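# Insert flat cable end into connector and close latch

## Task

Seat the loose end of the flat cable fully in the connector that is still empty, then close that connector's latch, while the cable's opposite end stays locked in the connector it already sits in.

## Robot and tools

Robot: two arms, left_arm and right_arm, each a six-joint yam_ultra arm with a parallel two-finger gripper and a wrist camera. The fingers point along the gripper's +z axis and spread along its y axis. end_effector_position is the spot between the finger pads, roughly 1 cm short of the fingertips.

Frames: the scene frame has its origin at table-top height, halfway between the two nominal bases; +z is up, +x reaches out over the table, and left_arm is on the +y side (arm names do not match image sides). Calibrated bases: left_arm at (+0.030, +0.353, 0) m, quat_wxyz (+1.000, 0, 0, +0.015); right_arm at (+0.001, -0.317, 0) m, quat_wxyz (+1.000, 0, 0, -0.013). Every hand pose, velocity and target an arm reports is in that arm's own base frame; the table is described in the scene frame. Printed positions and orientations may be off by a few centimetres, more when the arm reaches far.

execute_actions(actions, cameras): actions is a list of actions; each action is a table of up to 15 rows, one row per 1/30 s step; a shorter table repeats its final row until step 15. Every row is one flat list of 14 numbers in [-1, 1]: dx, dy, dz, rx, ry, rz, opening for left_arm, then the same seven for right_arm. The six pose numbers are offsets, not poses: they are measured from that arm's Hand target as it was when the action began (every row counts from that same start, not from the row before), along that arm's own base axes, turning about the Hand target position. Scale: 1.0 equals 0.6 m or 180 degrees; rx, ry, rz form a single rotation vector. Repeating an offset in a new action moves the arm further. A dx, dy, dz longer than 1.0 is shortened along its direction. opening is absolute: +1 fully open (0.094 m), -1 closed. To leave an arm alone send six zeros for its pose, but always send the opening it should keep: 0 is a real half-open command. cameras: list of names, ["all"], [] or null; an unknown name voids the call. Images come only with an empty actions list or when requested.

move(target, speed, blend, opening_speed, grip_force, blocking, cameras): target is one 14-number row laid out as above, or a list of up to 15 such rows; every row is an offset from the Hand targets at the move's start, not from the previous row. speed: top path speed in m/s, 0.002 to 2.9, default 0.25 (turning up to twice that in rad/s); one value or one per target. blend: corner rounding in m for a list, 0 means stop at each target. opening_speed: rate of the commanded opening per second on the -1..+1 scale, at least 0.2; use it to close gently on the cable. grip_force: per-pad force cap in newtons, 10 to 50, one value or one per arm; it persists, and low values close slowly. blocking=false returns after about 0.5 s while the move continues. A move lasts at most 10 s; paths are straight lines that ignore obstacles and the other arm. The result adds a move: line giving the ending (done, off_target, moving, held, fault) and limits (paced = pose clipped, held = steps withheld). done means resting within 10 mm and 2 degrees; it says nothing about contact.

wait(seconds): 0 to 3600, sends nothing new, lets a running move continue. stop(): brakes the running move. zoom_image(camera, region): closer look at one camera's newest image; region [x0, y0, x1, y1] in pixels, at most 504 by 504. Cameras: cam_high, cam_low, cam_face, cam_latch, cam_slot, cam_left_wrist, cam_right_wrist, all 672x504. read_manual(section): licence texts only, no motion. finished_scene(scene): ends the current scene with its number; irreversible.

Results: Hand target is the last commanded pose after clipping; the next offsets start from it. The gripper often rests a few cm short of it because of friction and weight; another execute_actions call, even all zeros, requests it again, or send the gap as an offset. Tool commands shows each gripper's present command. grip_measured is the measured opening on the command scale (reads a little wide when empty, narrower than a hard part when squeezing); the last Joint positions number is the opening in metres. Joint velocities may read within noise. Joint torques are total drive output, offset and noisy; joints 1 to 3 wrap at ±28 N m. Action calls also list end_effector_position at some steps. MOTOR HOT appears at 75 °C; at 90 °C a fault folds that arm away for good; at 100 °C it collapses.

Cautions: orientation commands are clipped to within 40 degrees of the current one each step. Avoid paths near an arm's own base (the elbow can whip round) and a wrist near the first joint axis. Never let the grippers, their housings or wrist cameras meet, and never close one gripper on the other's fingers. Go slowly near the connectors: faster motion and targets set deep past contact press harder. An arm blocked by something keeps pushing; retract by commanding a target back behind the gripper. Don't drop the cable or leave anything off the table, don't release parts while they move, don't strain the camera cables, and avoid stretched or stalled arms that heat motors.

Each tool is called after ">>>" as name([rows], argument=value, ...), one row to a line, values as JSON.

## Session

>>> execute_actions(actions=[])

>>> zoom_image(camera="cam_latch", region=[200, 160, 520, 400])

>>> zoom_image(camera="cam_slot", region=[150, 60, 650, 435])

>>> zoom_image(camera="cam_high", region=[310, 200, 470, 320])

Scene clock: 0.00 s.
left_arm: end_effector_position=(+0.4594, +0.0718, +0.3482) grip_measured=+1.000 end_effector_quat_wxyz=(+0.520, -0.230, +0.821, +0.057) | right_arm: end_effector_position=(+0.3916, -0.0221, +0.2397) grip_measured=+1.000 end_effector_quat_wxyz=(+0.520, +0.126, +0.841, -0.075)
Joint positions: left_arm=[0.035 1.531 1.617 -0.581 -0.308 -0.327 0.094] | right_arm=[0.098 1.201 0.918 -0.213 0.347 0.187 0.094]
Joint velocities: within noise
Joint torques (N m): no reading
Heat: left arm: 40 °C; right arm: 34 °C.
Hand target: left_arm +0.4575, +0.0723, +0.3597; +0.532, -0.231, +0.813, +0.055 | right_arm +0.3904, -0.0227, +0.2419; +0.520, +0.127, +0.841, -0.076
Tool commands: left_gripper/opening=+1.0 right_gripper/opening=+1.0

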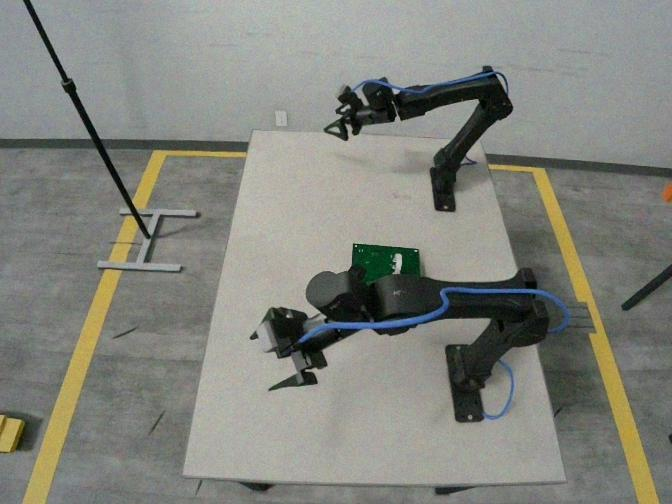

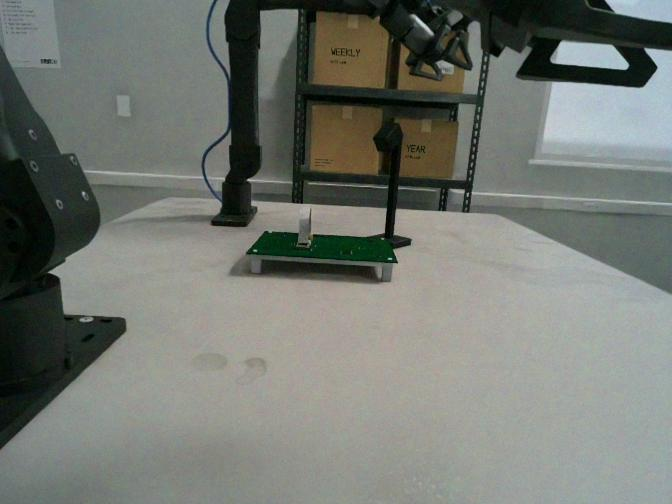

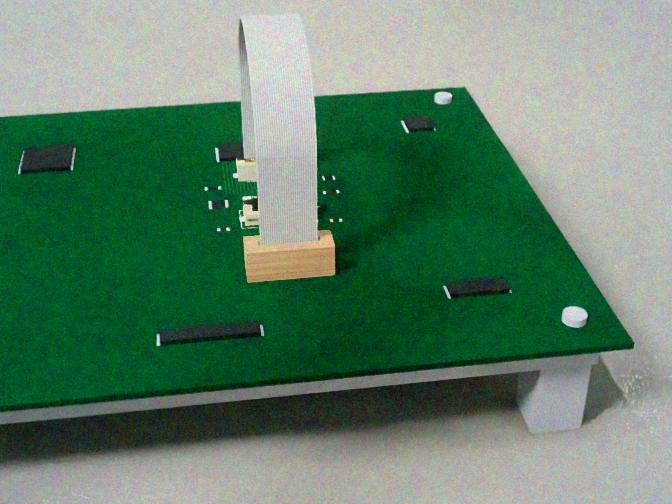

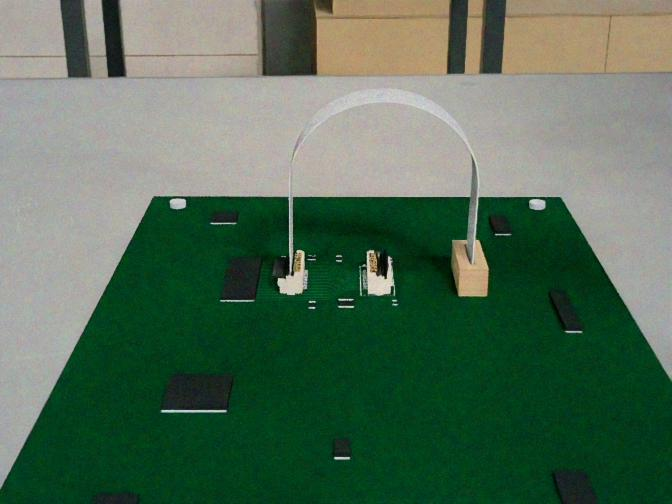

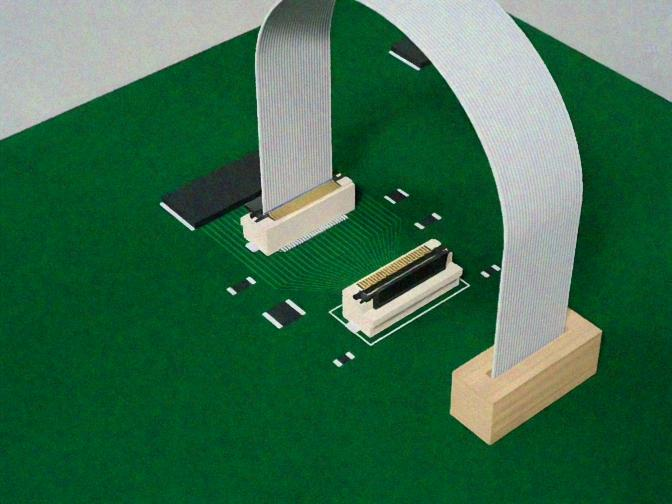

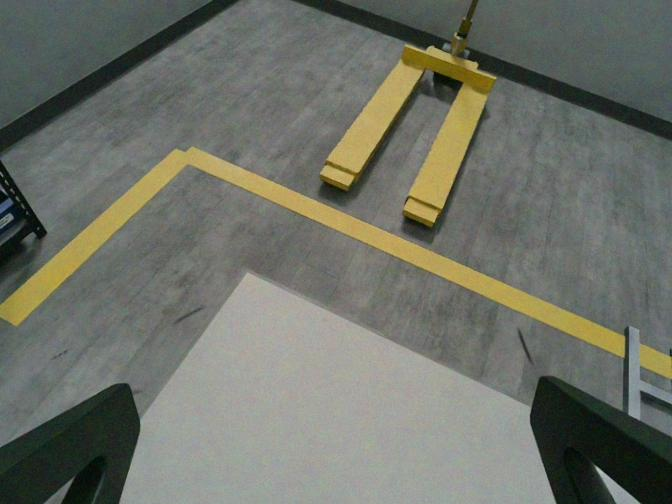

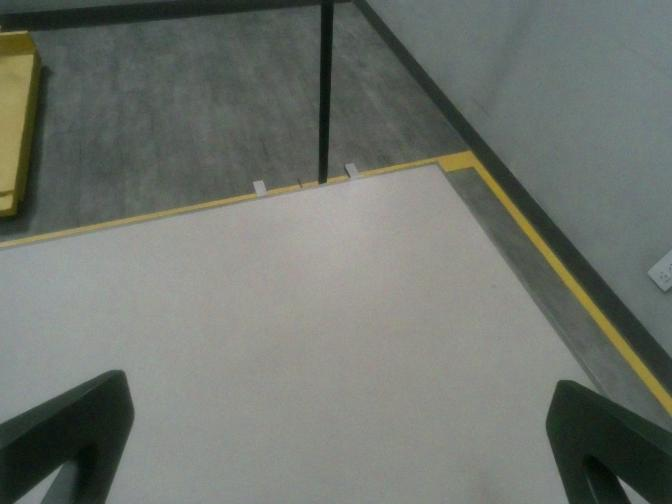

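Scaled by 1.575 from the camera's image (finer frame: 960x720).

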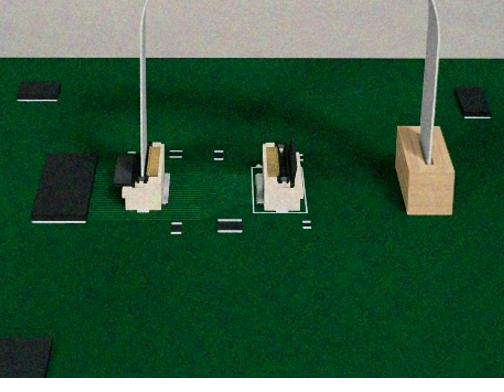

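Scaled by 1.008 from the camera's image (finer frame: 960x720).

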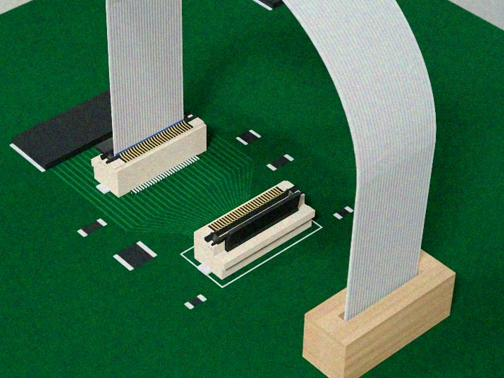

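Scaled by 3.150 from the camera's image (finer frame: 960x720).

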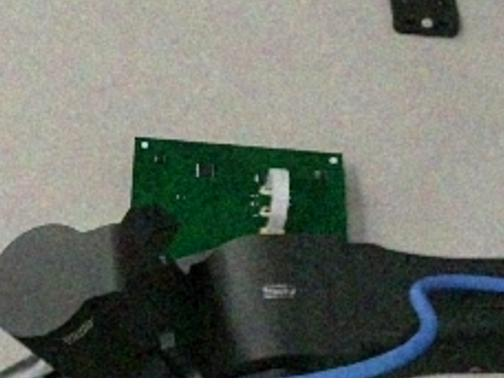

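>>> move(target=[0,0,0,0,0,0,1,-0.384,0.488,0.0135,0.0180,0.1292,0.0934,-0.45], speed=0.15, opening_speed=0.5, cameras=["cam_high","cam_face","cam_latch","cam_right_wrist"])

Scene clock: 82.70 s.
left_arm: end_effector_position=(+0.4594, +0.0718, +0.3482) grip_measured=+1.000 end_effector_quat_wxyz=(+0.520, -0.230, +0.821, +0.057) | right_arm: end_effector_position=(+0.1597, +0.2677, +0.2453) grip_measured=-0.448 end_effector_quat_wxyz=(+0.339, -0.003, +0.941, +0.000)
Joint positions: left_arm=[0.035 1.531 1.617 -0.581 -0.308 -0.327 0.094] | right_arm=[1.402 1.568 1.613 -1.475 0.681 1.347 0.026]
Joint torques (N m): left_arm=[-0.01 -7.54 6.46 1.9 -0.11 -0.02] | right_arm=[0.28 -4.92 10.15 0.43 0.43 0.04]
Heat: left arm: 42 °C; right arm: 35 °C.
Hand target: left_arm +0.4575, +0.0723, +0.3597; +0.532, -0.231, +0.813, +0.055 | right_arm +0.1600, +0.2701, +0.2499; +0.342, +0.000, +0.940, +0.000
Off the commanded pose: left_arm 0.012 m, 2 deg | right_arm 0.005 m, 0 deg.
move: done

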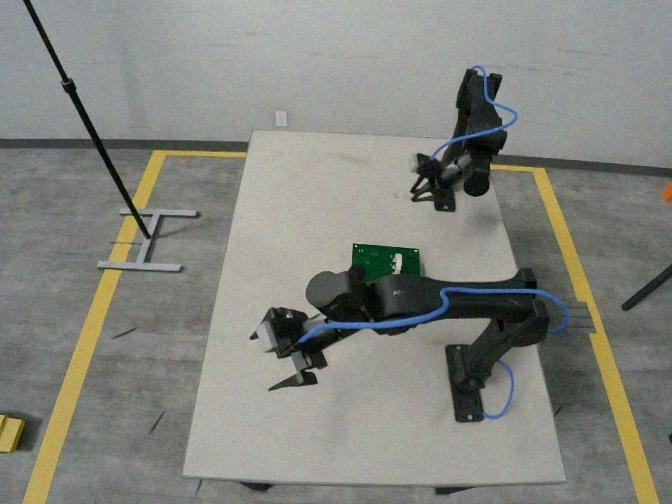

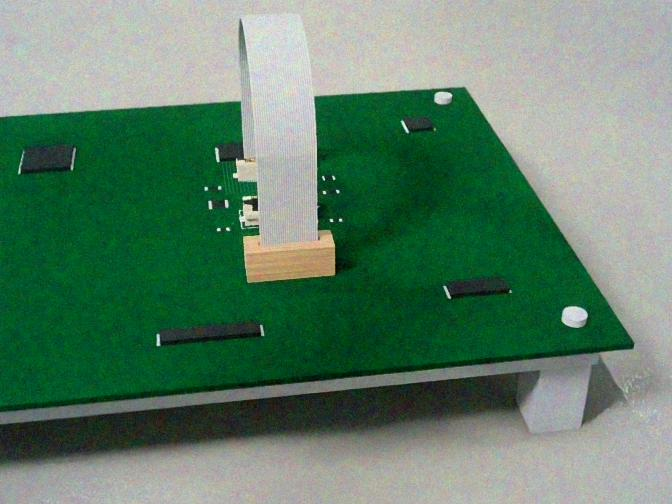

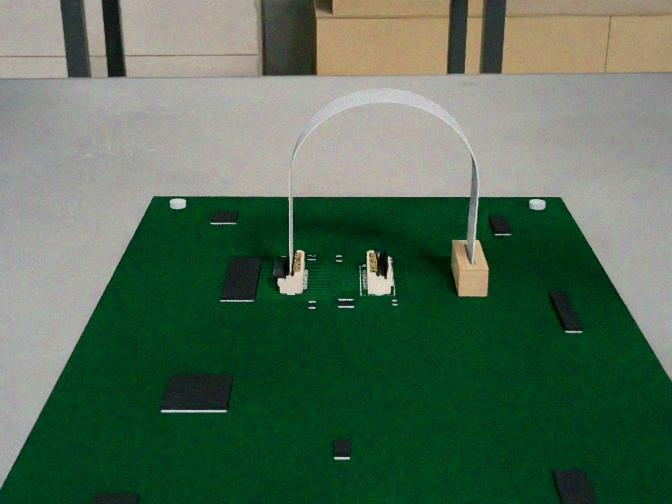

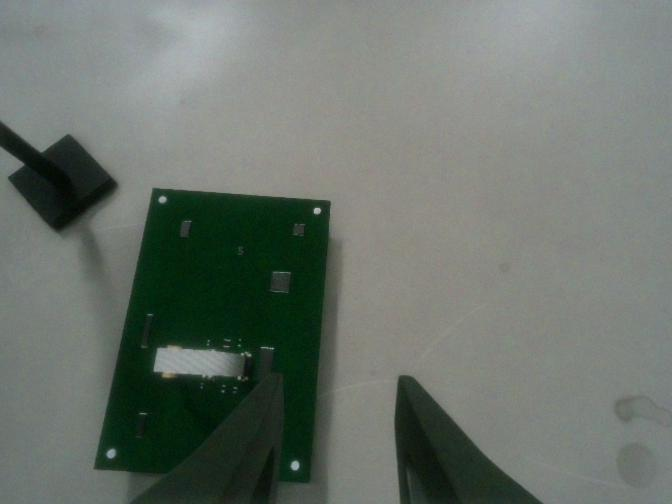

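>>> zoom_image(camera="cam_right_wrist", region=[90, 310, 310, 480])

Scaled by 2.291 from the camera's image (finer frame: 960x720).

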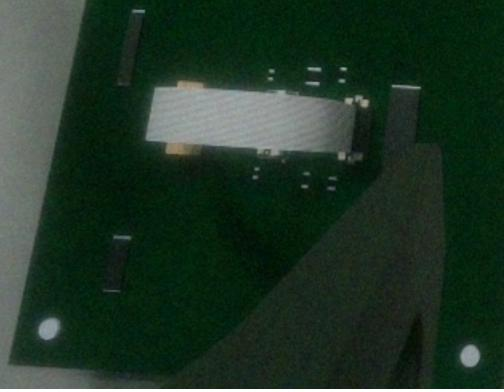

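>>> move(target=[0,0,0,0,0,0,1,-0.15,0.183,-0.217,-0.0034,-0.1111,-0.0192,-0.45], speed=0.12, cameras=["cam_face","cam_latch","cam_slot","cam_right_wrist"])

>>> zoom_image(camera="cam_right_wrist", region=[200, 150, 500, 375])

Scene clock: 134.70 s.
left_arm: end_effector_position=(+0.4594, +0.0718, +0.3482) grip_measured=+1.000 end_effector_quat_wxyz=(+0.520, -0.230, +0.821, +0.057) | right_arm: end_effector_position=(+0.0692, +0.3744, +0.1196) grip_measured=-0.448 end_effector_quat_wxyz=(+0.490, +0.027, +0.871, -0.016)
Joint positions: left_arm=[0.035 1.531 1.617 -0.581 -0.308 -0.327 0.094] | right_arm=[1.785 2.205 1.749 -1.54 0.964 2.073 0.026]
Joint torques (N m): left_arm=[-0.01 -7.53 6.48 1.91 -0.11 -0.01] | right_arm=[-0.03 -9.43 9.29 -0.52 0.64 0.07]
Heat: left arm: 43 °C; right arm: 35 °C.
Hand target: left_arm +0.4575, +0.0723, +0.3597; +0.532, -0.231, +0.813, +0.055 | right_arm +0.0700, +0.3800, +0.1197; +0.500, +0.026, +0.865, -0.015
Off the commanded pose: left_arm 0.012 m, 2 deg | right_arm 0.006 m, 1 deg.
move: done

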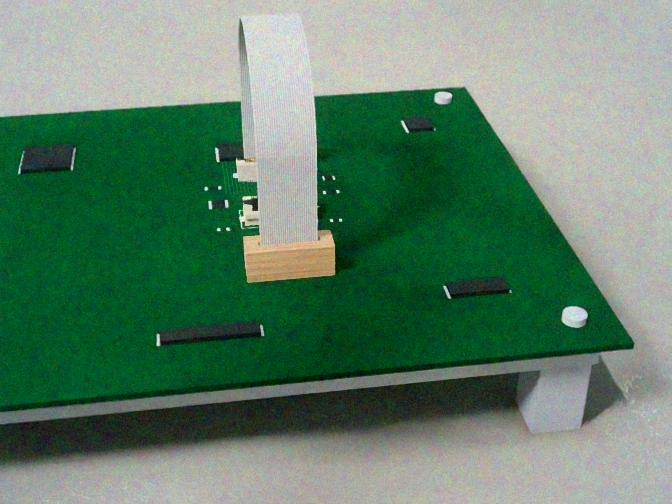

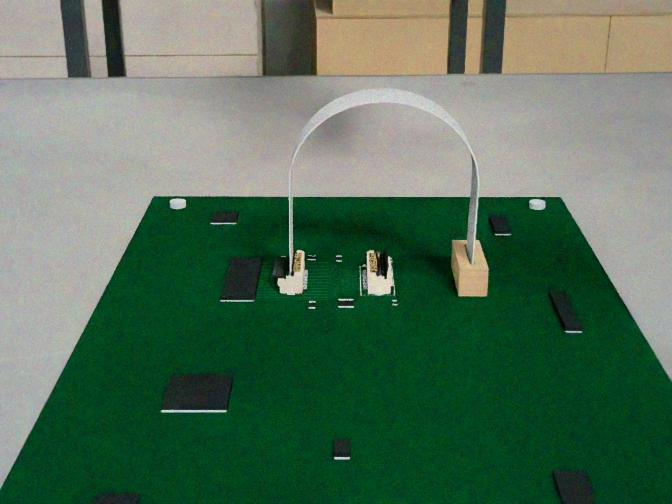

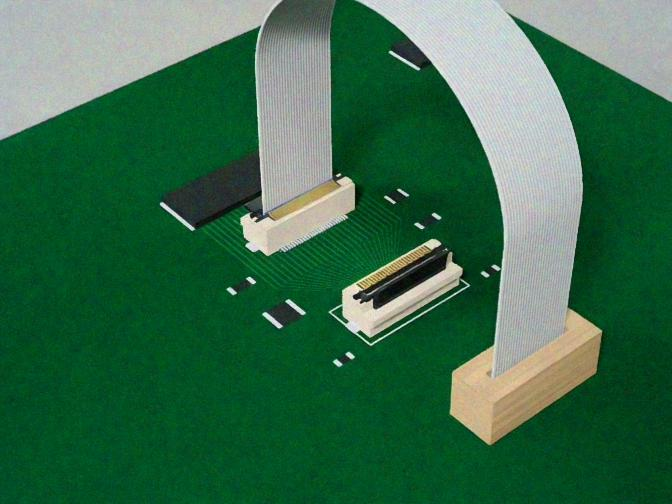

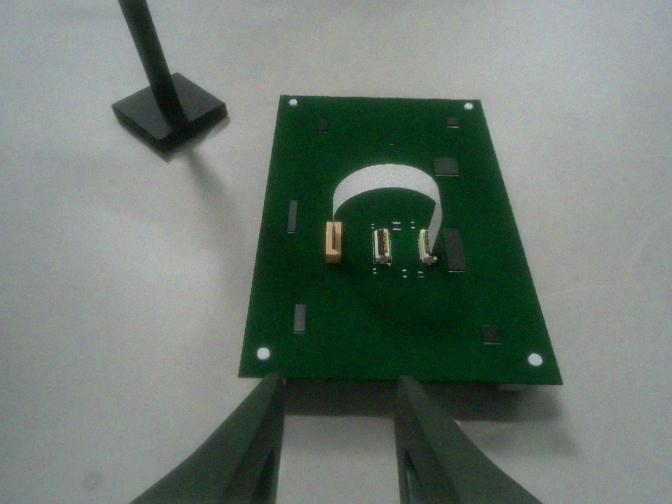

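Scaled by 1.680 from the camera's image (finer frame: 960x720).

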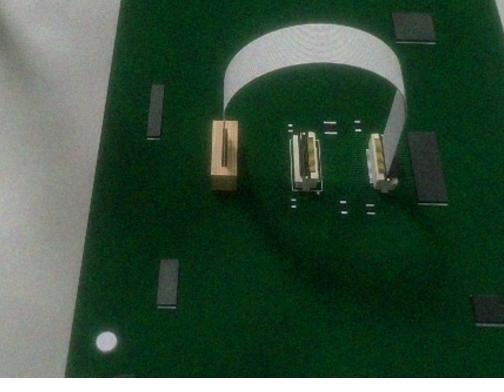

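>>> move(target=[0,0,0,0,0,0,1,0.1,-0.005,-0.058,0,0,0,-0.45], speed=0.08, cameras=["cam_face","cam_latch","cam_slot","cam_right_wrist"])

>>> zoom_image(camera="cam_right_wrist", region=[220, 200, 460, 380])

Scene clock: 168.20 s.
left_arm: end_effector_position=(+0.4594, +0.0718, +0.3482) grip_measured=+1.000 end_effector_quat_wxyz=(+0.520, -0.230, +0.821, +0.057) | right_arm: end_effector_position=(+0.1266, +0.3788, +0.0758) grip_measured=-0.448 end_effector_quat_wxyz=(+0.491, +0.023, +0.870, -0.026)
Joint positions: left_arm=[0.035 1.531 1.617 -0.581 -0.308 -0.327 0.094] | right_arm=[1.638 2.199 1.571 -1.181 1.012 1.823 0.026]
Joint torques (N m): left_arm=[-0.01 -7.53 6.48 1.9 -0.11 -0.02] | right_arm=[-0.24 -14.34 4.34 0.12 0.69 -0.04]
Heat: left arm: 43 °C; right arm: 36 °C.
Hand target: left_arm +0.4575, +0.0723, +0.3597; +0.532, -0.231, +0.813, +0.055 | right_arm +0.1299, +0.3770, +0.0850; +0.500, +0.026, +0.865, -0.015
Off the commanded pose: left_arm 0.012 m, 2 deg | right_arm 0.010 m, 2 deg.
move: done

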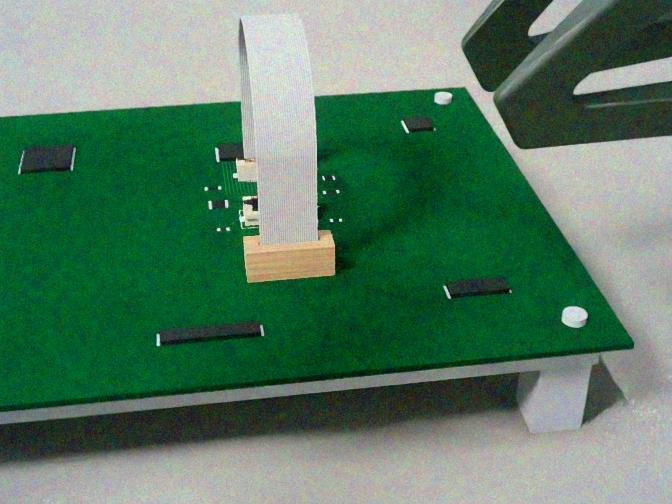

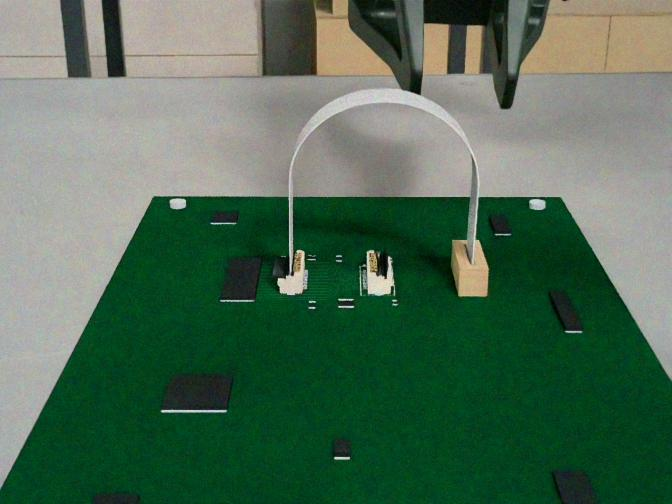

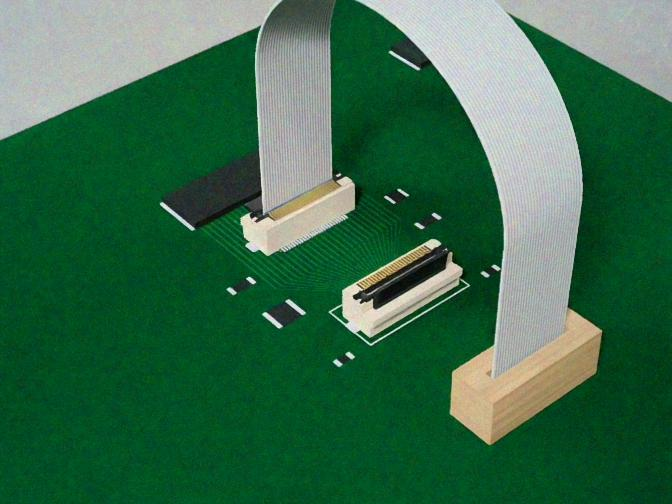

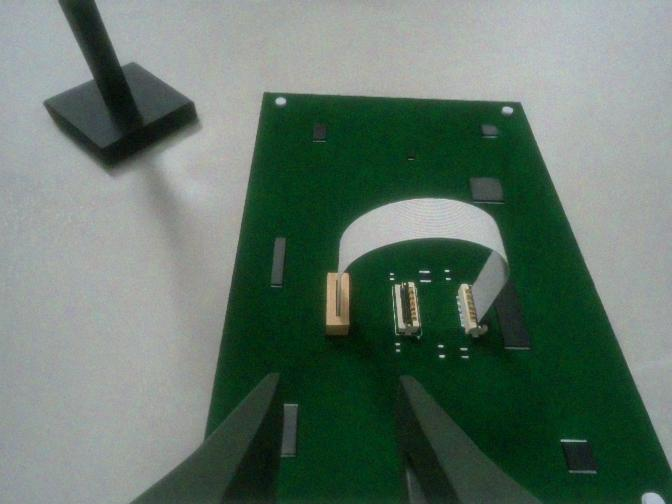

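Scaled by 2.100 from the camera's image (finer frame: 960x720).

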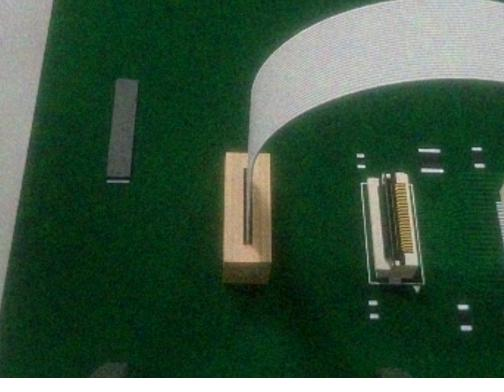

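>>> move(target=[0,0,0,0,0,0,1,0.0585,-0.006,-0.045,0,0,0,-0.45], speed=0.05, cameras=["cam_face","cam_latch","cam_slot","cam_right_wrist"])

Scene clock: 208.50 s.
left_arm: end_effector_position=(+0.4594, +0.0718, +0.3482) grip_measured=+1.000 end_effector_quat_wxyz=(+0.520, -0.230, +0.821, +0.057) | right_arm: end_effector_position=(+0.1614, +0.3761, +0.0482) grip_measured=-0.448 end_effector_quat_wxyz=(+0.490, +0.022, +0.871, -0.023)
Joint positions: left_arm=[0.035 1.531 1.617 -0.581 -0.308 -0.327 0.094] | right_arm=[1.549 2.188 1.441 -0.907 1.024 1.645 0.026]
Joint torques (N m): left_arm=[0.01 -7.53 6.45 1.91 -0.11 -0.02] | right_arm=[-0.42 -14.09 4.27 0.39 0.72 -0.01]
Heat: left arm: 43 °C; right arm: 40 °C.
Hand target: left_arm +0.4575, +0.0723, +0.3597; +0.532, -0.231, +0.813, +0.055 | right_arm +0.1651, +0.3735, +0.0580; +0.500, +0.026, +0.865, -0.015
Off the commanded pose: left_arm 0.012 m, 2 deg | right_arm 0.011 m, 2 deg.
move: off_target (right_arm)

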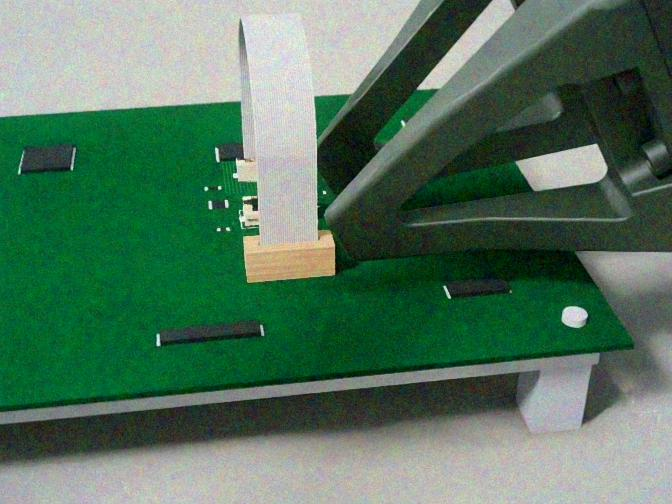

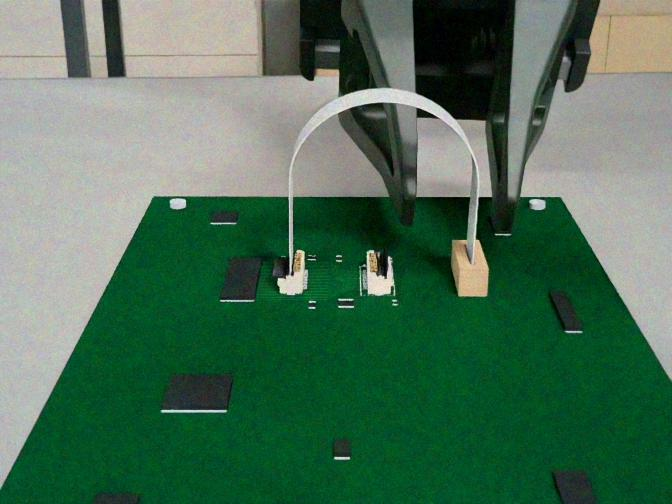

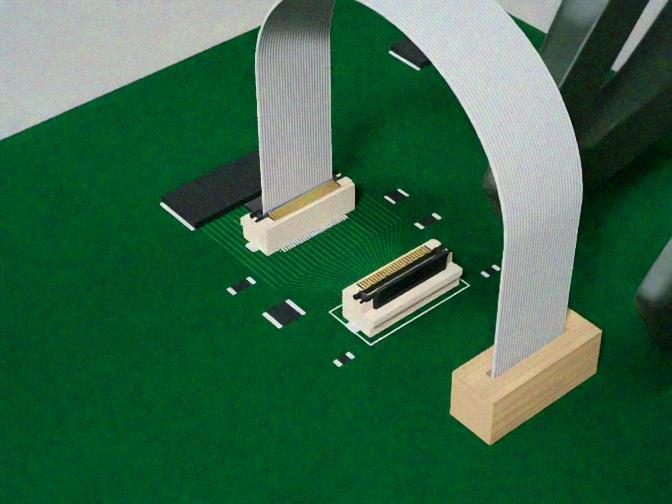

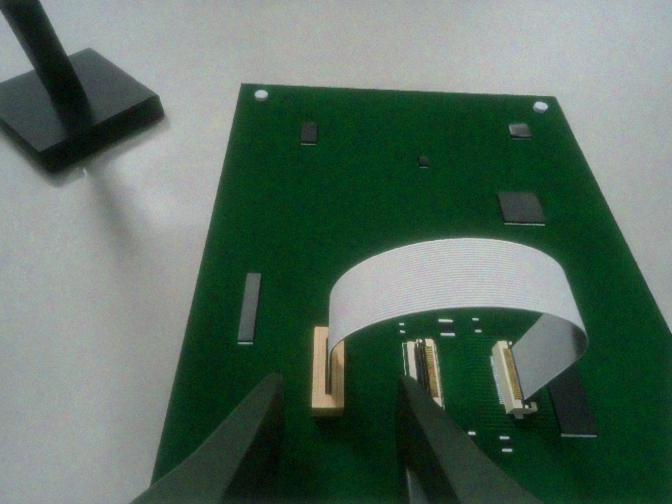

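>>> move([
  [0,0,0,0,0,0,1,0,0.0033,0.01,0,0,0,-0.45],
  [0,0,0,0,0,0,1,0.0243,0.0033,0.01,0,0,0,-0.45],
], speed=0.04, blend=[0.003,0], cameras=["cam_face","cam_latch","cam_slot","cam_right_wrist"])

Scene clock: 234.53 s.
left_arm: end_effector_position=(+0.4594, +0.0718, +0.3482) grip_measured=+1.000 end_effector_quat_wxyz=(+0.520, -0.230, +0.821, +0.057) | right_arm: end_effector_position=(+0.1767, +0.3788, +0.0543) grip_measured=-0.448 end_effector_quat_wxyz=(+0.490, +0.022, +0.871, -0.022)
Joint positions: left_arm=[0.035 1.531 1.617 -0.581 -0.308 -0.327 0.094] | right_arm=[1.51 2.171 1.441 -0.857 1.026 1.57 0.026]
Joint torques (N m): left_arm=[-0.01 -7.54 6.46 1.9 -0.11 -0.02] | right_arm=[-0.61 -14.24 4.44 0.49 0.74 -0.04]
Heat: left arm: 44 °C; right arm: 41 °C.
Hand target: left_arm +0.4575, +0.0723, +0.3597; +0.532, -0.231, +0.813, +0.055 | right_arm +0.1796, +0.3754, +0.0640; +0.500, +0.026, +0.865, -0.015
Off the commanded pose: left_arm 0.012 m, 2 deg | right_arm 0.011 m, 2 deg.
move: off_target (right_arm)

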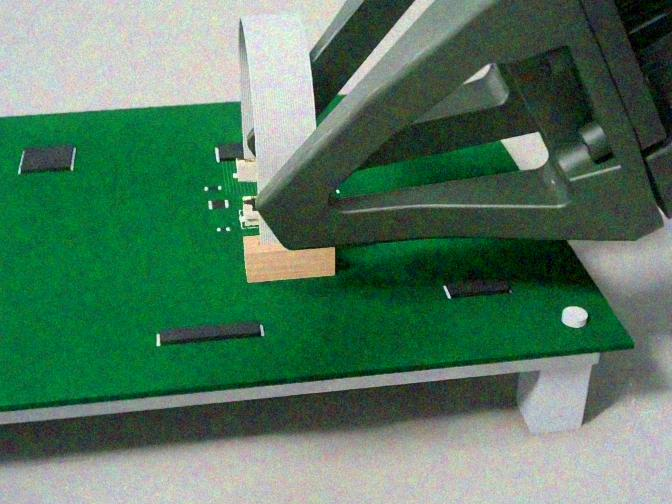

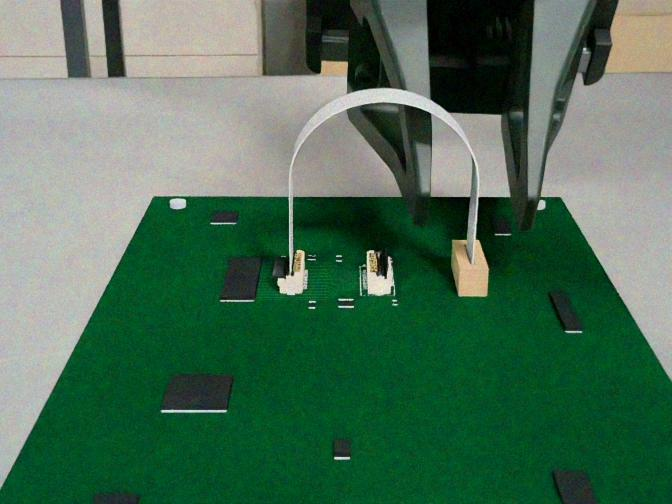

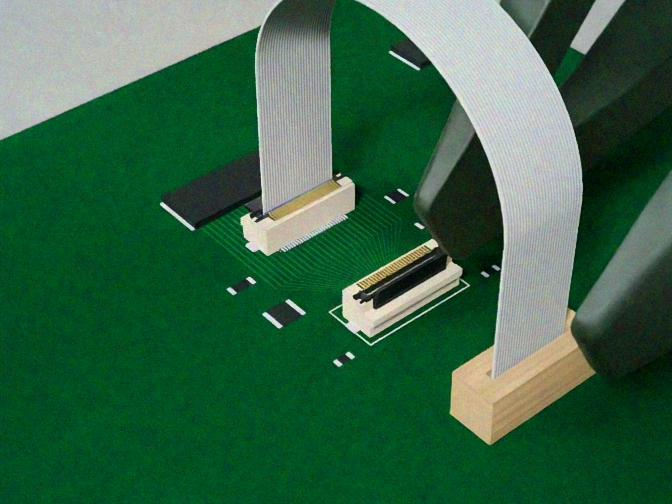

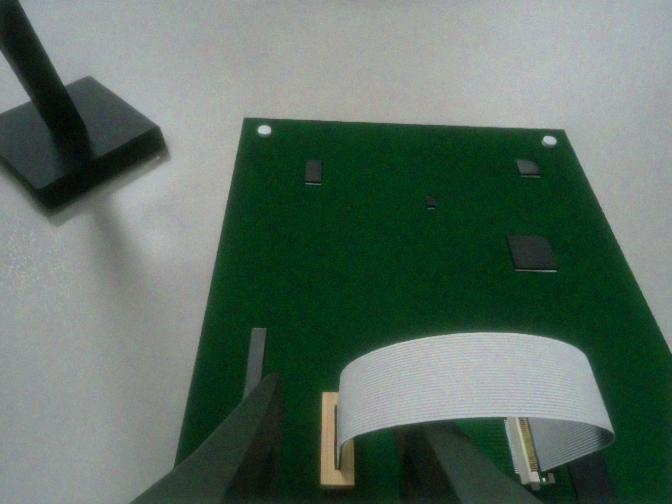

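>>> move(target=[0,0,0,0,0,0,1,0,0,0,0,0,0,-1], opening_speed=0.4, grip_force=[50, 20], cameras=["cam_face","cam_latch","cam_slot"])

>>> zoom_image(camera="cam_latch", region=[340, 160, 520, 300])

>>> zoom_image(camera="cam_slot", region=[330, 200, 630, 450])

Scene clock: 255.17 s.
left_arm: end_effector_position=(+0.4594, +0.0718, +0.3482) grip_measured=+1.000 end_effector_quat_wxyz=(+0.520, -0.230, +0.821, +0.057) | right_arm: end_effector_position=(+0.1767, +0.3790, +0.0543) grip_measured=-0.986 end_effector_quat_wxyz=(+0.490, +0.022, +0.871, -0.022)
Joint positions: left_arm=[0.035 1.531 1.617 -0.581 -0.308 -0.327 0.094] | right_arm=[1.51 2.171 1.441 -0.856 1.026 1.569 0.001]
Joint torques (N m): left_arm=[-0.01 -7.53 6.46 1.9 -0.11 -0.02] | right_arm=[-0.17 -14.35 4.3 0.49 0.67 -0.06]
Heat: left arm: 44 °C; right arm: 41 °C.
Hand target: left_arm +0.4575, +0.0723, +0.3597; +0.532, -0.231, +0.813, +0.055 | right_arm +0.1796, +0.3754, +0.0640; +0.500, +0.026, +0.865, -0.015
Off the commanded pose: left_arm 0.012 m, 2 deg | right_arm 0.011 m, 2 deg.
grip_force (N): 50, 20
move: done

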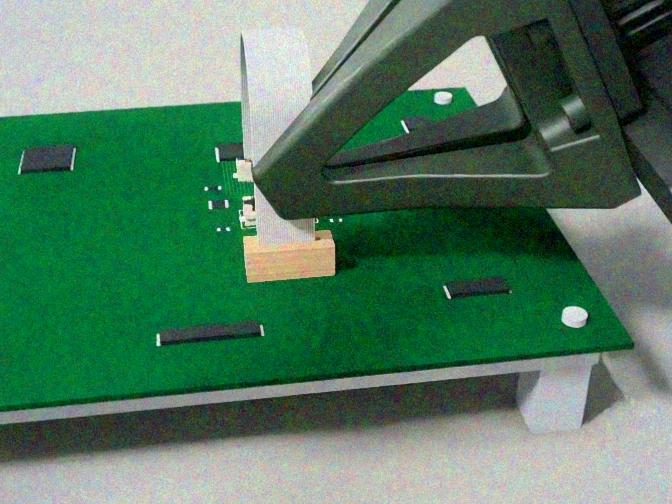

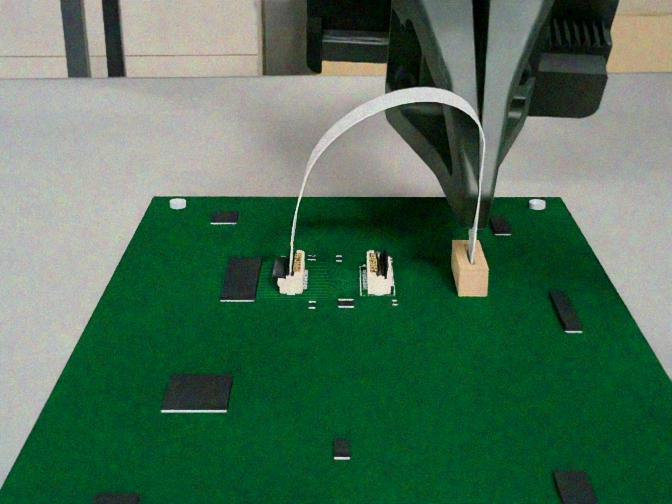

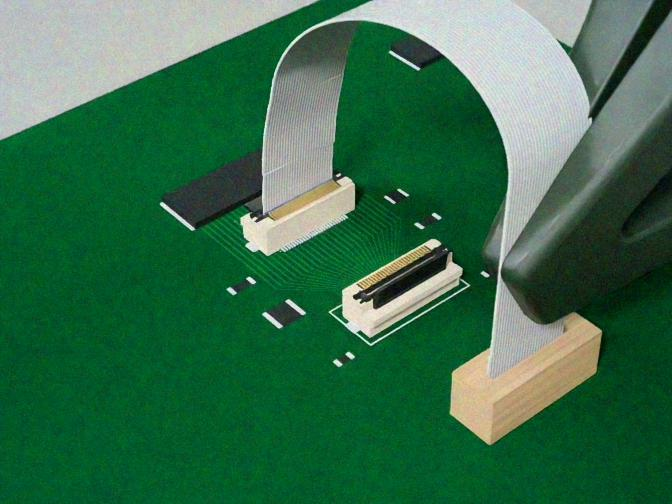

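Scaled by 2.800 from the camera's image (finer frame: 960x720).

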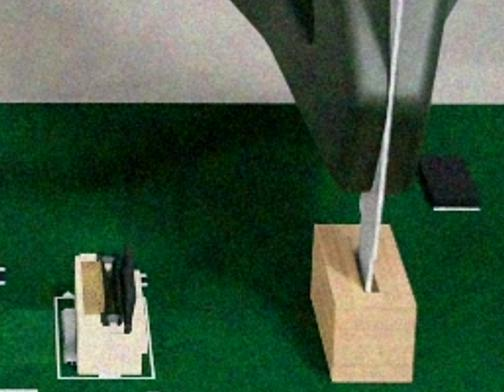

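Scaled by 1.680 from the camera's image (finer frame: 960x720).

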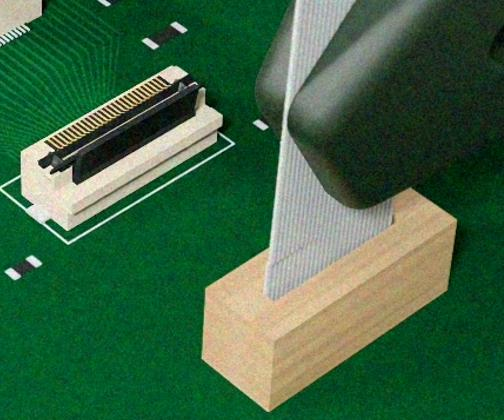

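>>> move(target=[0,0,0,0,0,0,1,0,0.0048,0.0275,0.0159,0,0,-1], speed=0.02, cameras=["cam_face","cam_latch","cam_slot"])

>>> zoom_image(camera="cam_latch", region=[340, 160, 520, 300])

>>> zoom_image(camera="cam_slot", region=[330, 200, 630, 450])

>>> zoom_image(camera="cam_face", region=[200, 150, 360, 290])

Scene clock: 266.07 s.
left_arm: end_effector_position=(+0.4594, +0.0718, +0.3482) grip_measured=+1.000 end_effector_quat_wxyz=(+0.520, -0.230, +0.821, +0.057) | right_arm: end_effector_position=(+0.1769, +0.3819, +0.0713) grip_measured=-0.986 end_effector_quat_wxyz=(+0.491, +0.034, +0.871, -0.001)
Joint positions: left_arm=[0.035 1.531 1.617 -0.581 -0.308 -0.327 0.094] | right_arm=[1.51 2.125 1.441 -0.854 1.026 1.569 0.001]
Joint torques (N m): left_arm=[-0.01 -7.53 6.48 1.9 -0.11 -0.02] | right_arm=[-0.25 -14.02 4.64 0.58 0.69 0]
Heat: left arm: 44 °C; right arm: 41 °C.
Hand target: left_arm +0.4575, +0.0723, +0.3597; +0.532, -0.231, +0.813, +0.055 | right_arm +0.1796, +0.3783, +0.0805; +0.499, +0.039, +0.866, +0.006
Off the commanded pose: left_arm 0.012 m, 2 deg | right_arm 0.010 m, 2 deg.
grip_force (N): 50, 20
move: done

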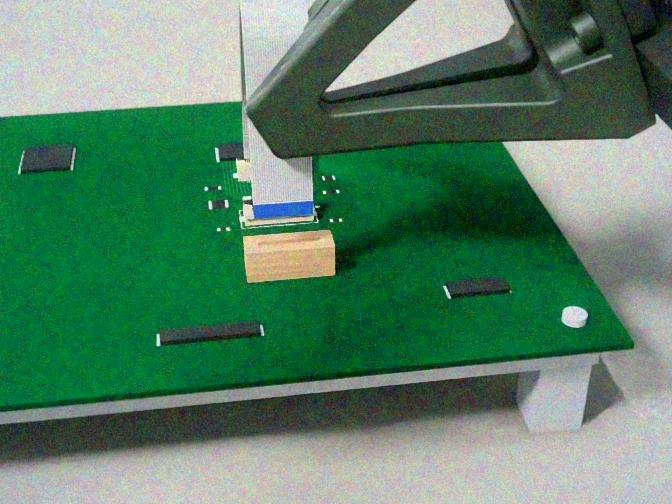

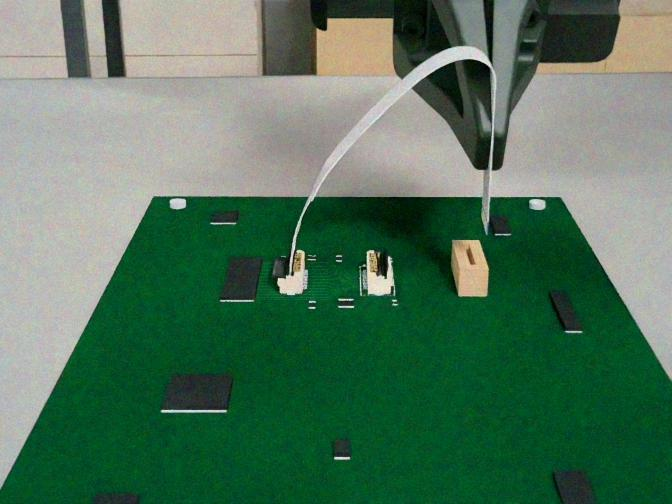

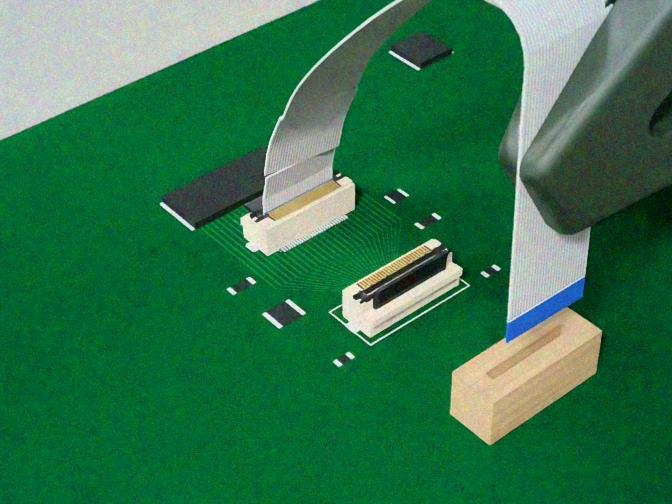

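Scaled by 2.800 from the camera's image (finer frame: 960x720).

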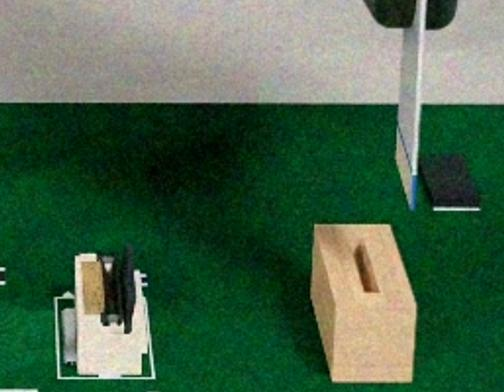

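Scaled by 1.680 from the camera's image (finer frame: 960x720).

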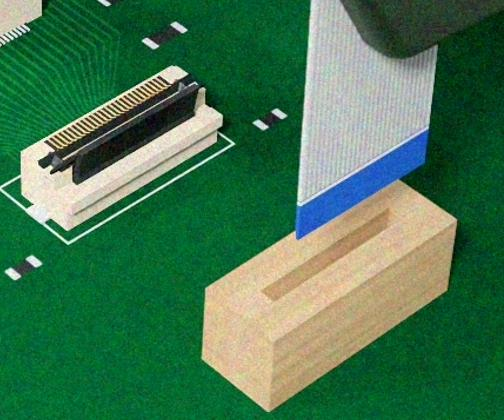

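Scaled by 3.150 from the camera's image (finer frame: 960x720).

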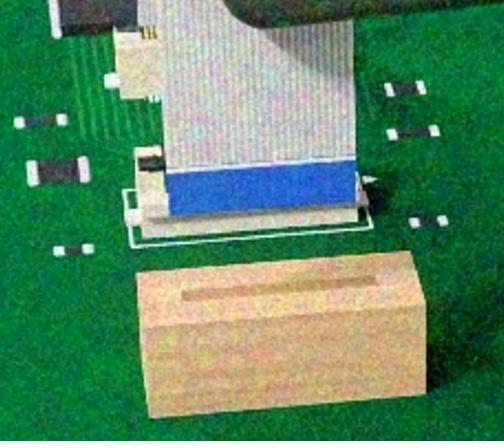

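>>> move(target=[0,0,0,0,0,0,1,0,-0.045,0.0167,-0.010,0,-0.0075,-1], speed=0.03, cameras=["cam_face","cam_latch","cam_slot"])

>>> zoom_image(camera="cam_latch", region=[300, 150, 460, 300])

>>> zoom_image(camera="cam_slot", region=[300, 130, 540, 370])

>>> zoom_image(camera="cam_face", region=[200, 100, 360, 260])

Scene clock: 297.63 s.
left_arm: end_effector_position=(+0.4594, +0.0718, +0.3482) grip_measured=+1.000 end_effector_quat_wxyz=(+0.520, -0.230, +0.821, +0.057) | right_arm: end_effector_position=(+0.1755, +0.3606, +0.0815) grip_measured=-0.986 end_effector_quat_wxyz=(+0.491, +0.036, +0.870, -0.010)
Joint positions: left_arm=[0.035 1.531 1.617 -0.581 -0.308 -0.327 0.094] | right_arm=[1.51 2.053 1.374 -0.891 1.026 1.593 0.001]
Joint torques (N m): left_arm=[0.01 -7.51 6.46 1.9 -0.11 -0.03] | right_arm=[-0.51 -13.35 4.57 0.2 0.66 0.09]
Heat: left arm: 44 °C; right arm: 40 °C.
Hand target: left_arm +0.4575, +0.0723, +0.3597; +0.532, -0.231, +0.813, +0.055 | right_arm +0.1796, +0.3512, +0.0905; +0.500, +0.041, +0.865, -0.013
Off the commanded pose: left_arm 0.012 m, 2 deg | right_arm 0.014 m, 1 deg.
grip_force (N): 50, 20
move: off_target (right_arm)

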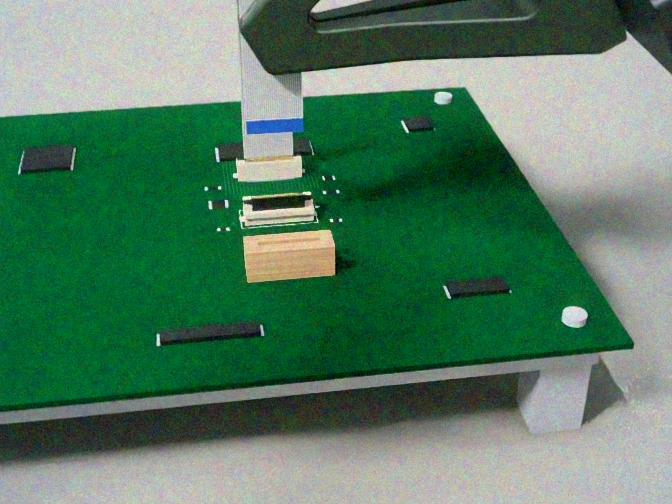

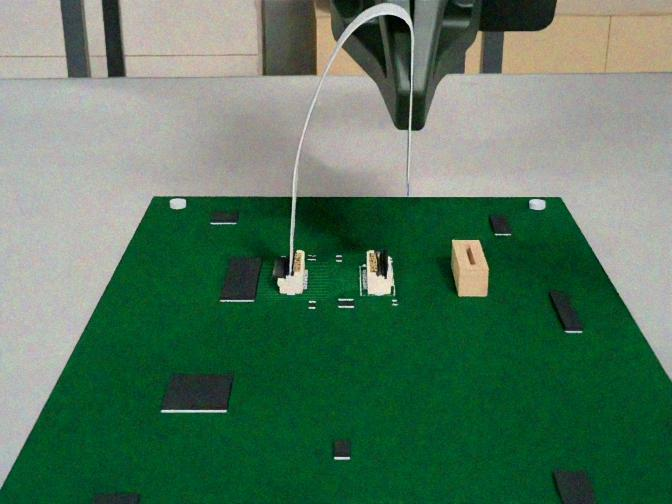

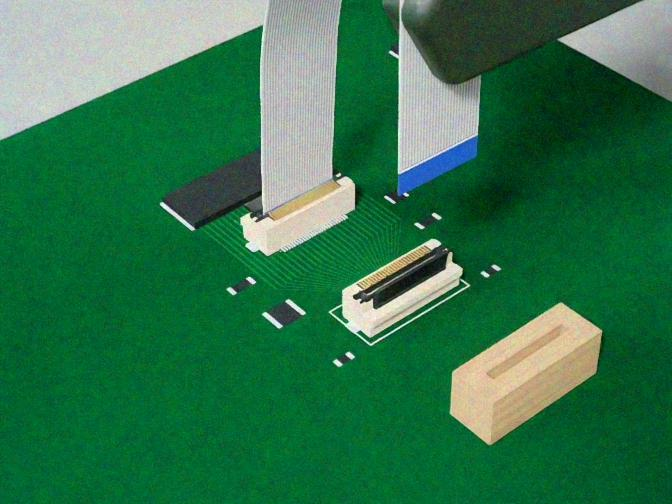

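Scaled by 3.150 from the camera's image (finer frame: 960x720).

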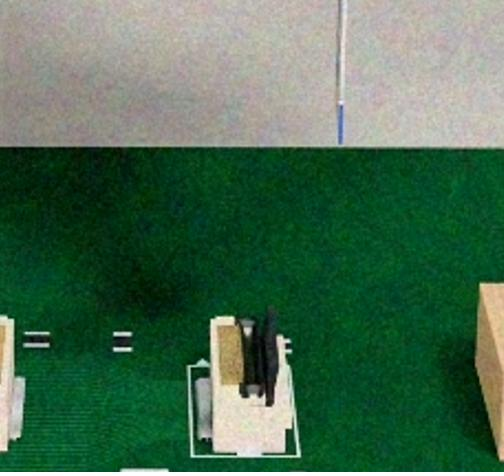

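Scaled by 2.100 from the camera's image (finer frame: 960x720).

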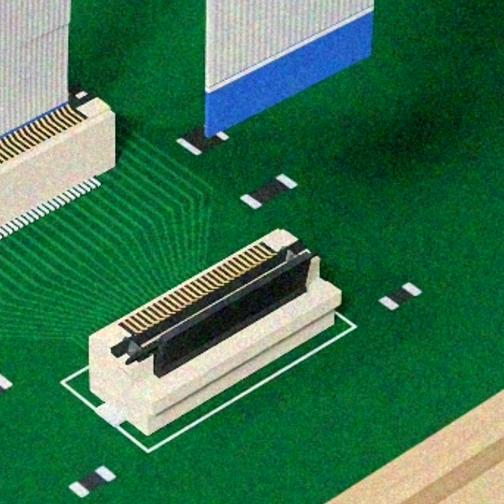

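Scaled by 3.150 from the camera's image (finer frame: 960x720).

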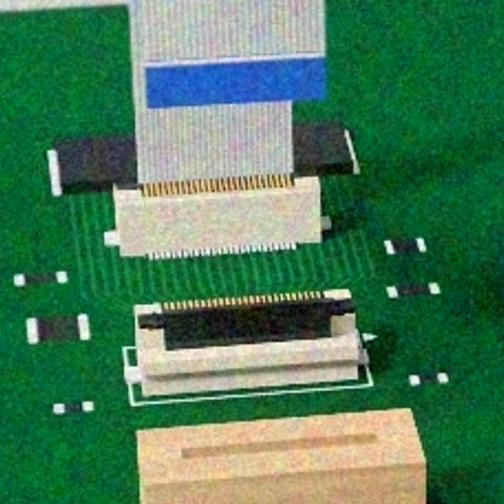

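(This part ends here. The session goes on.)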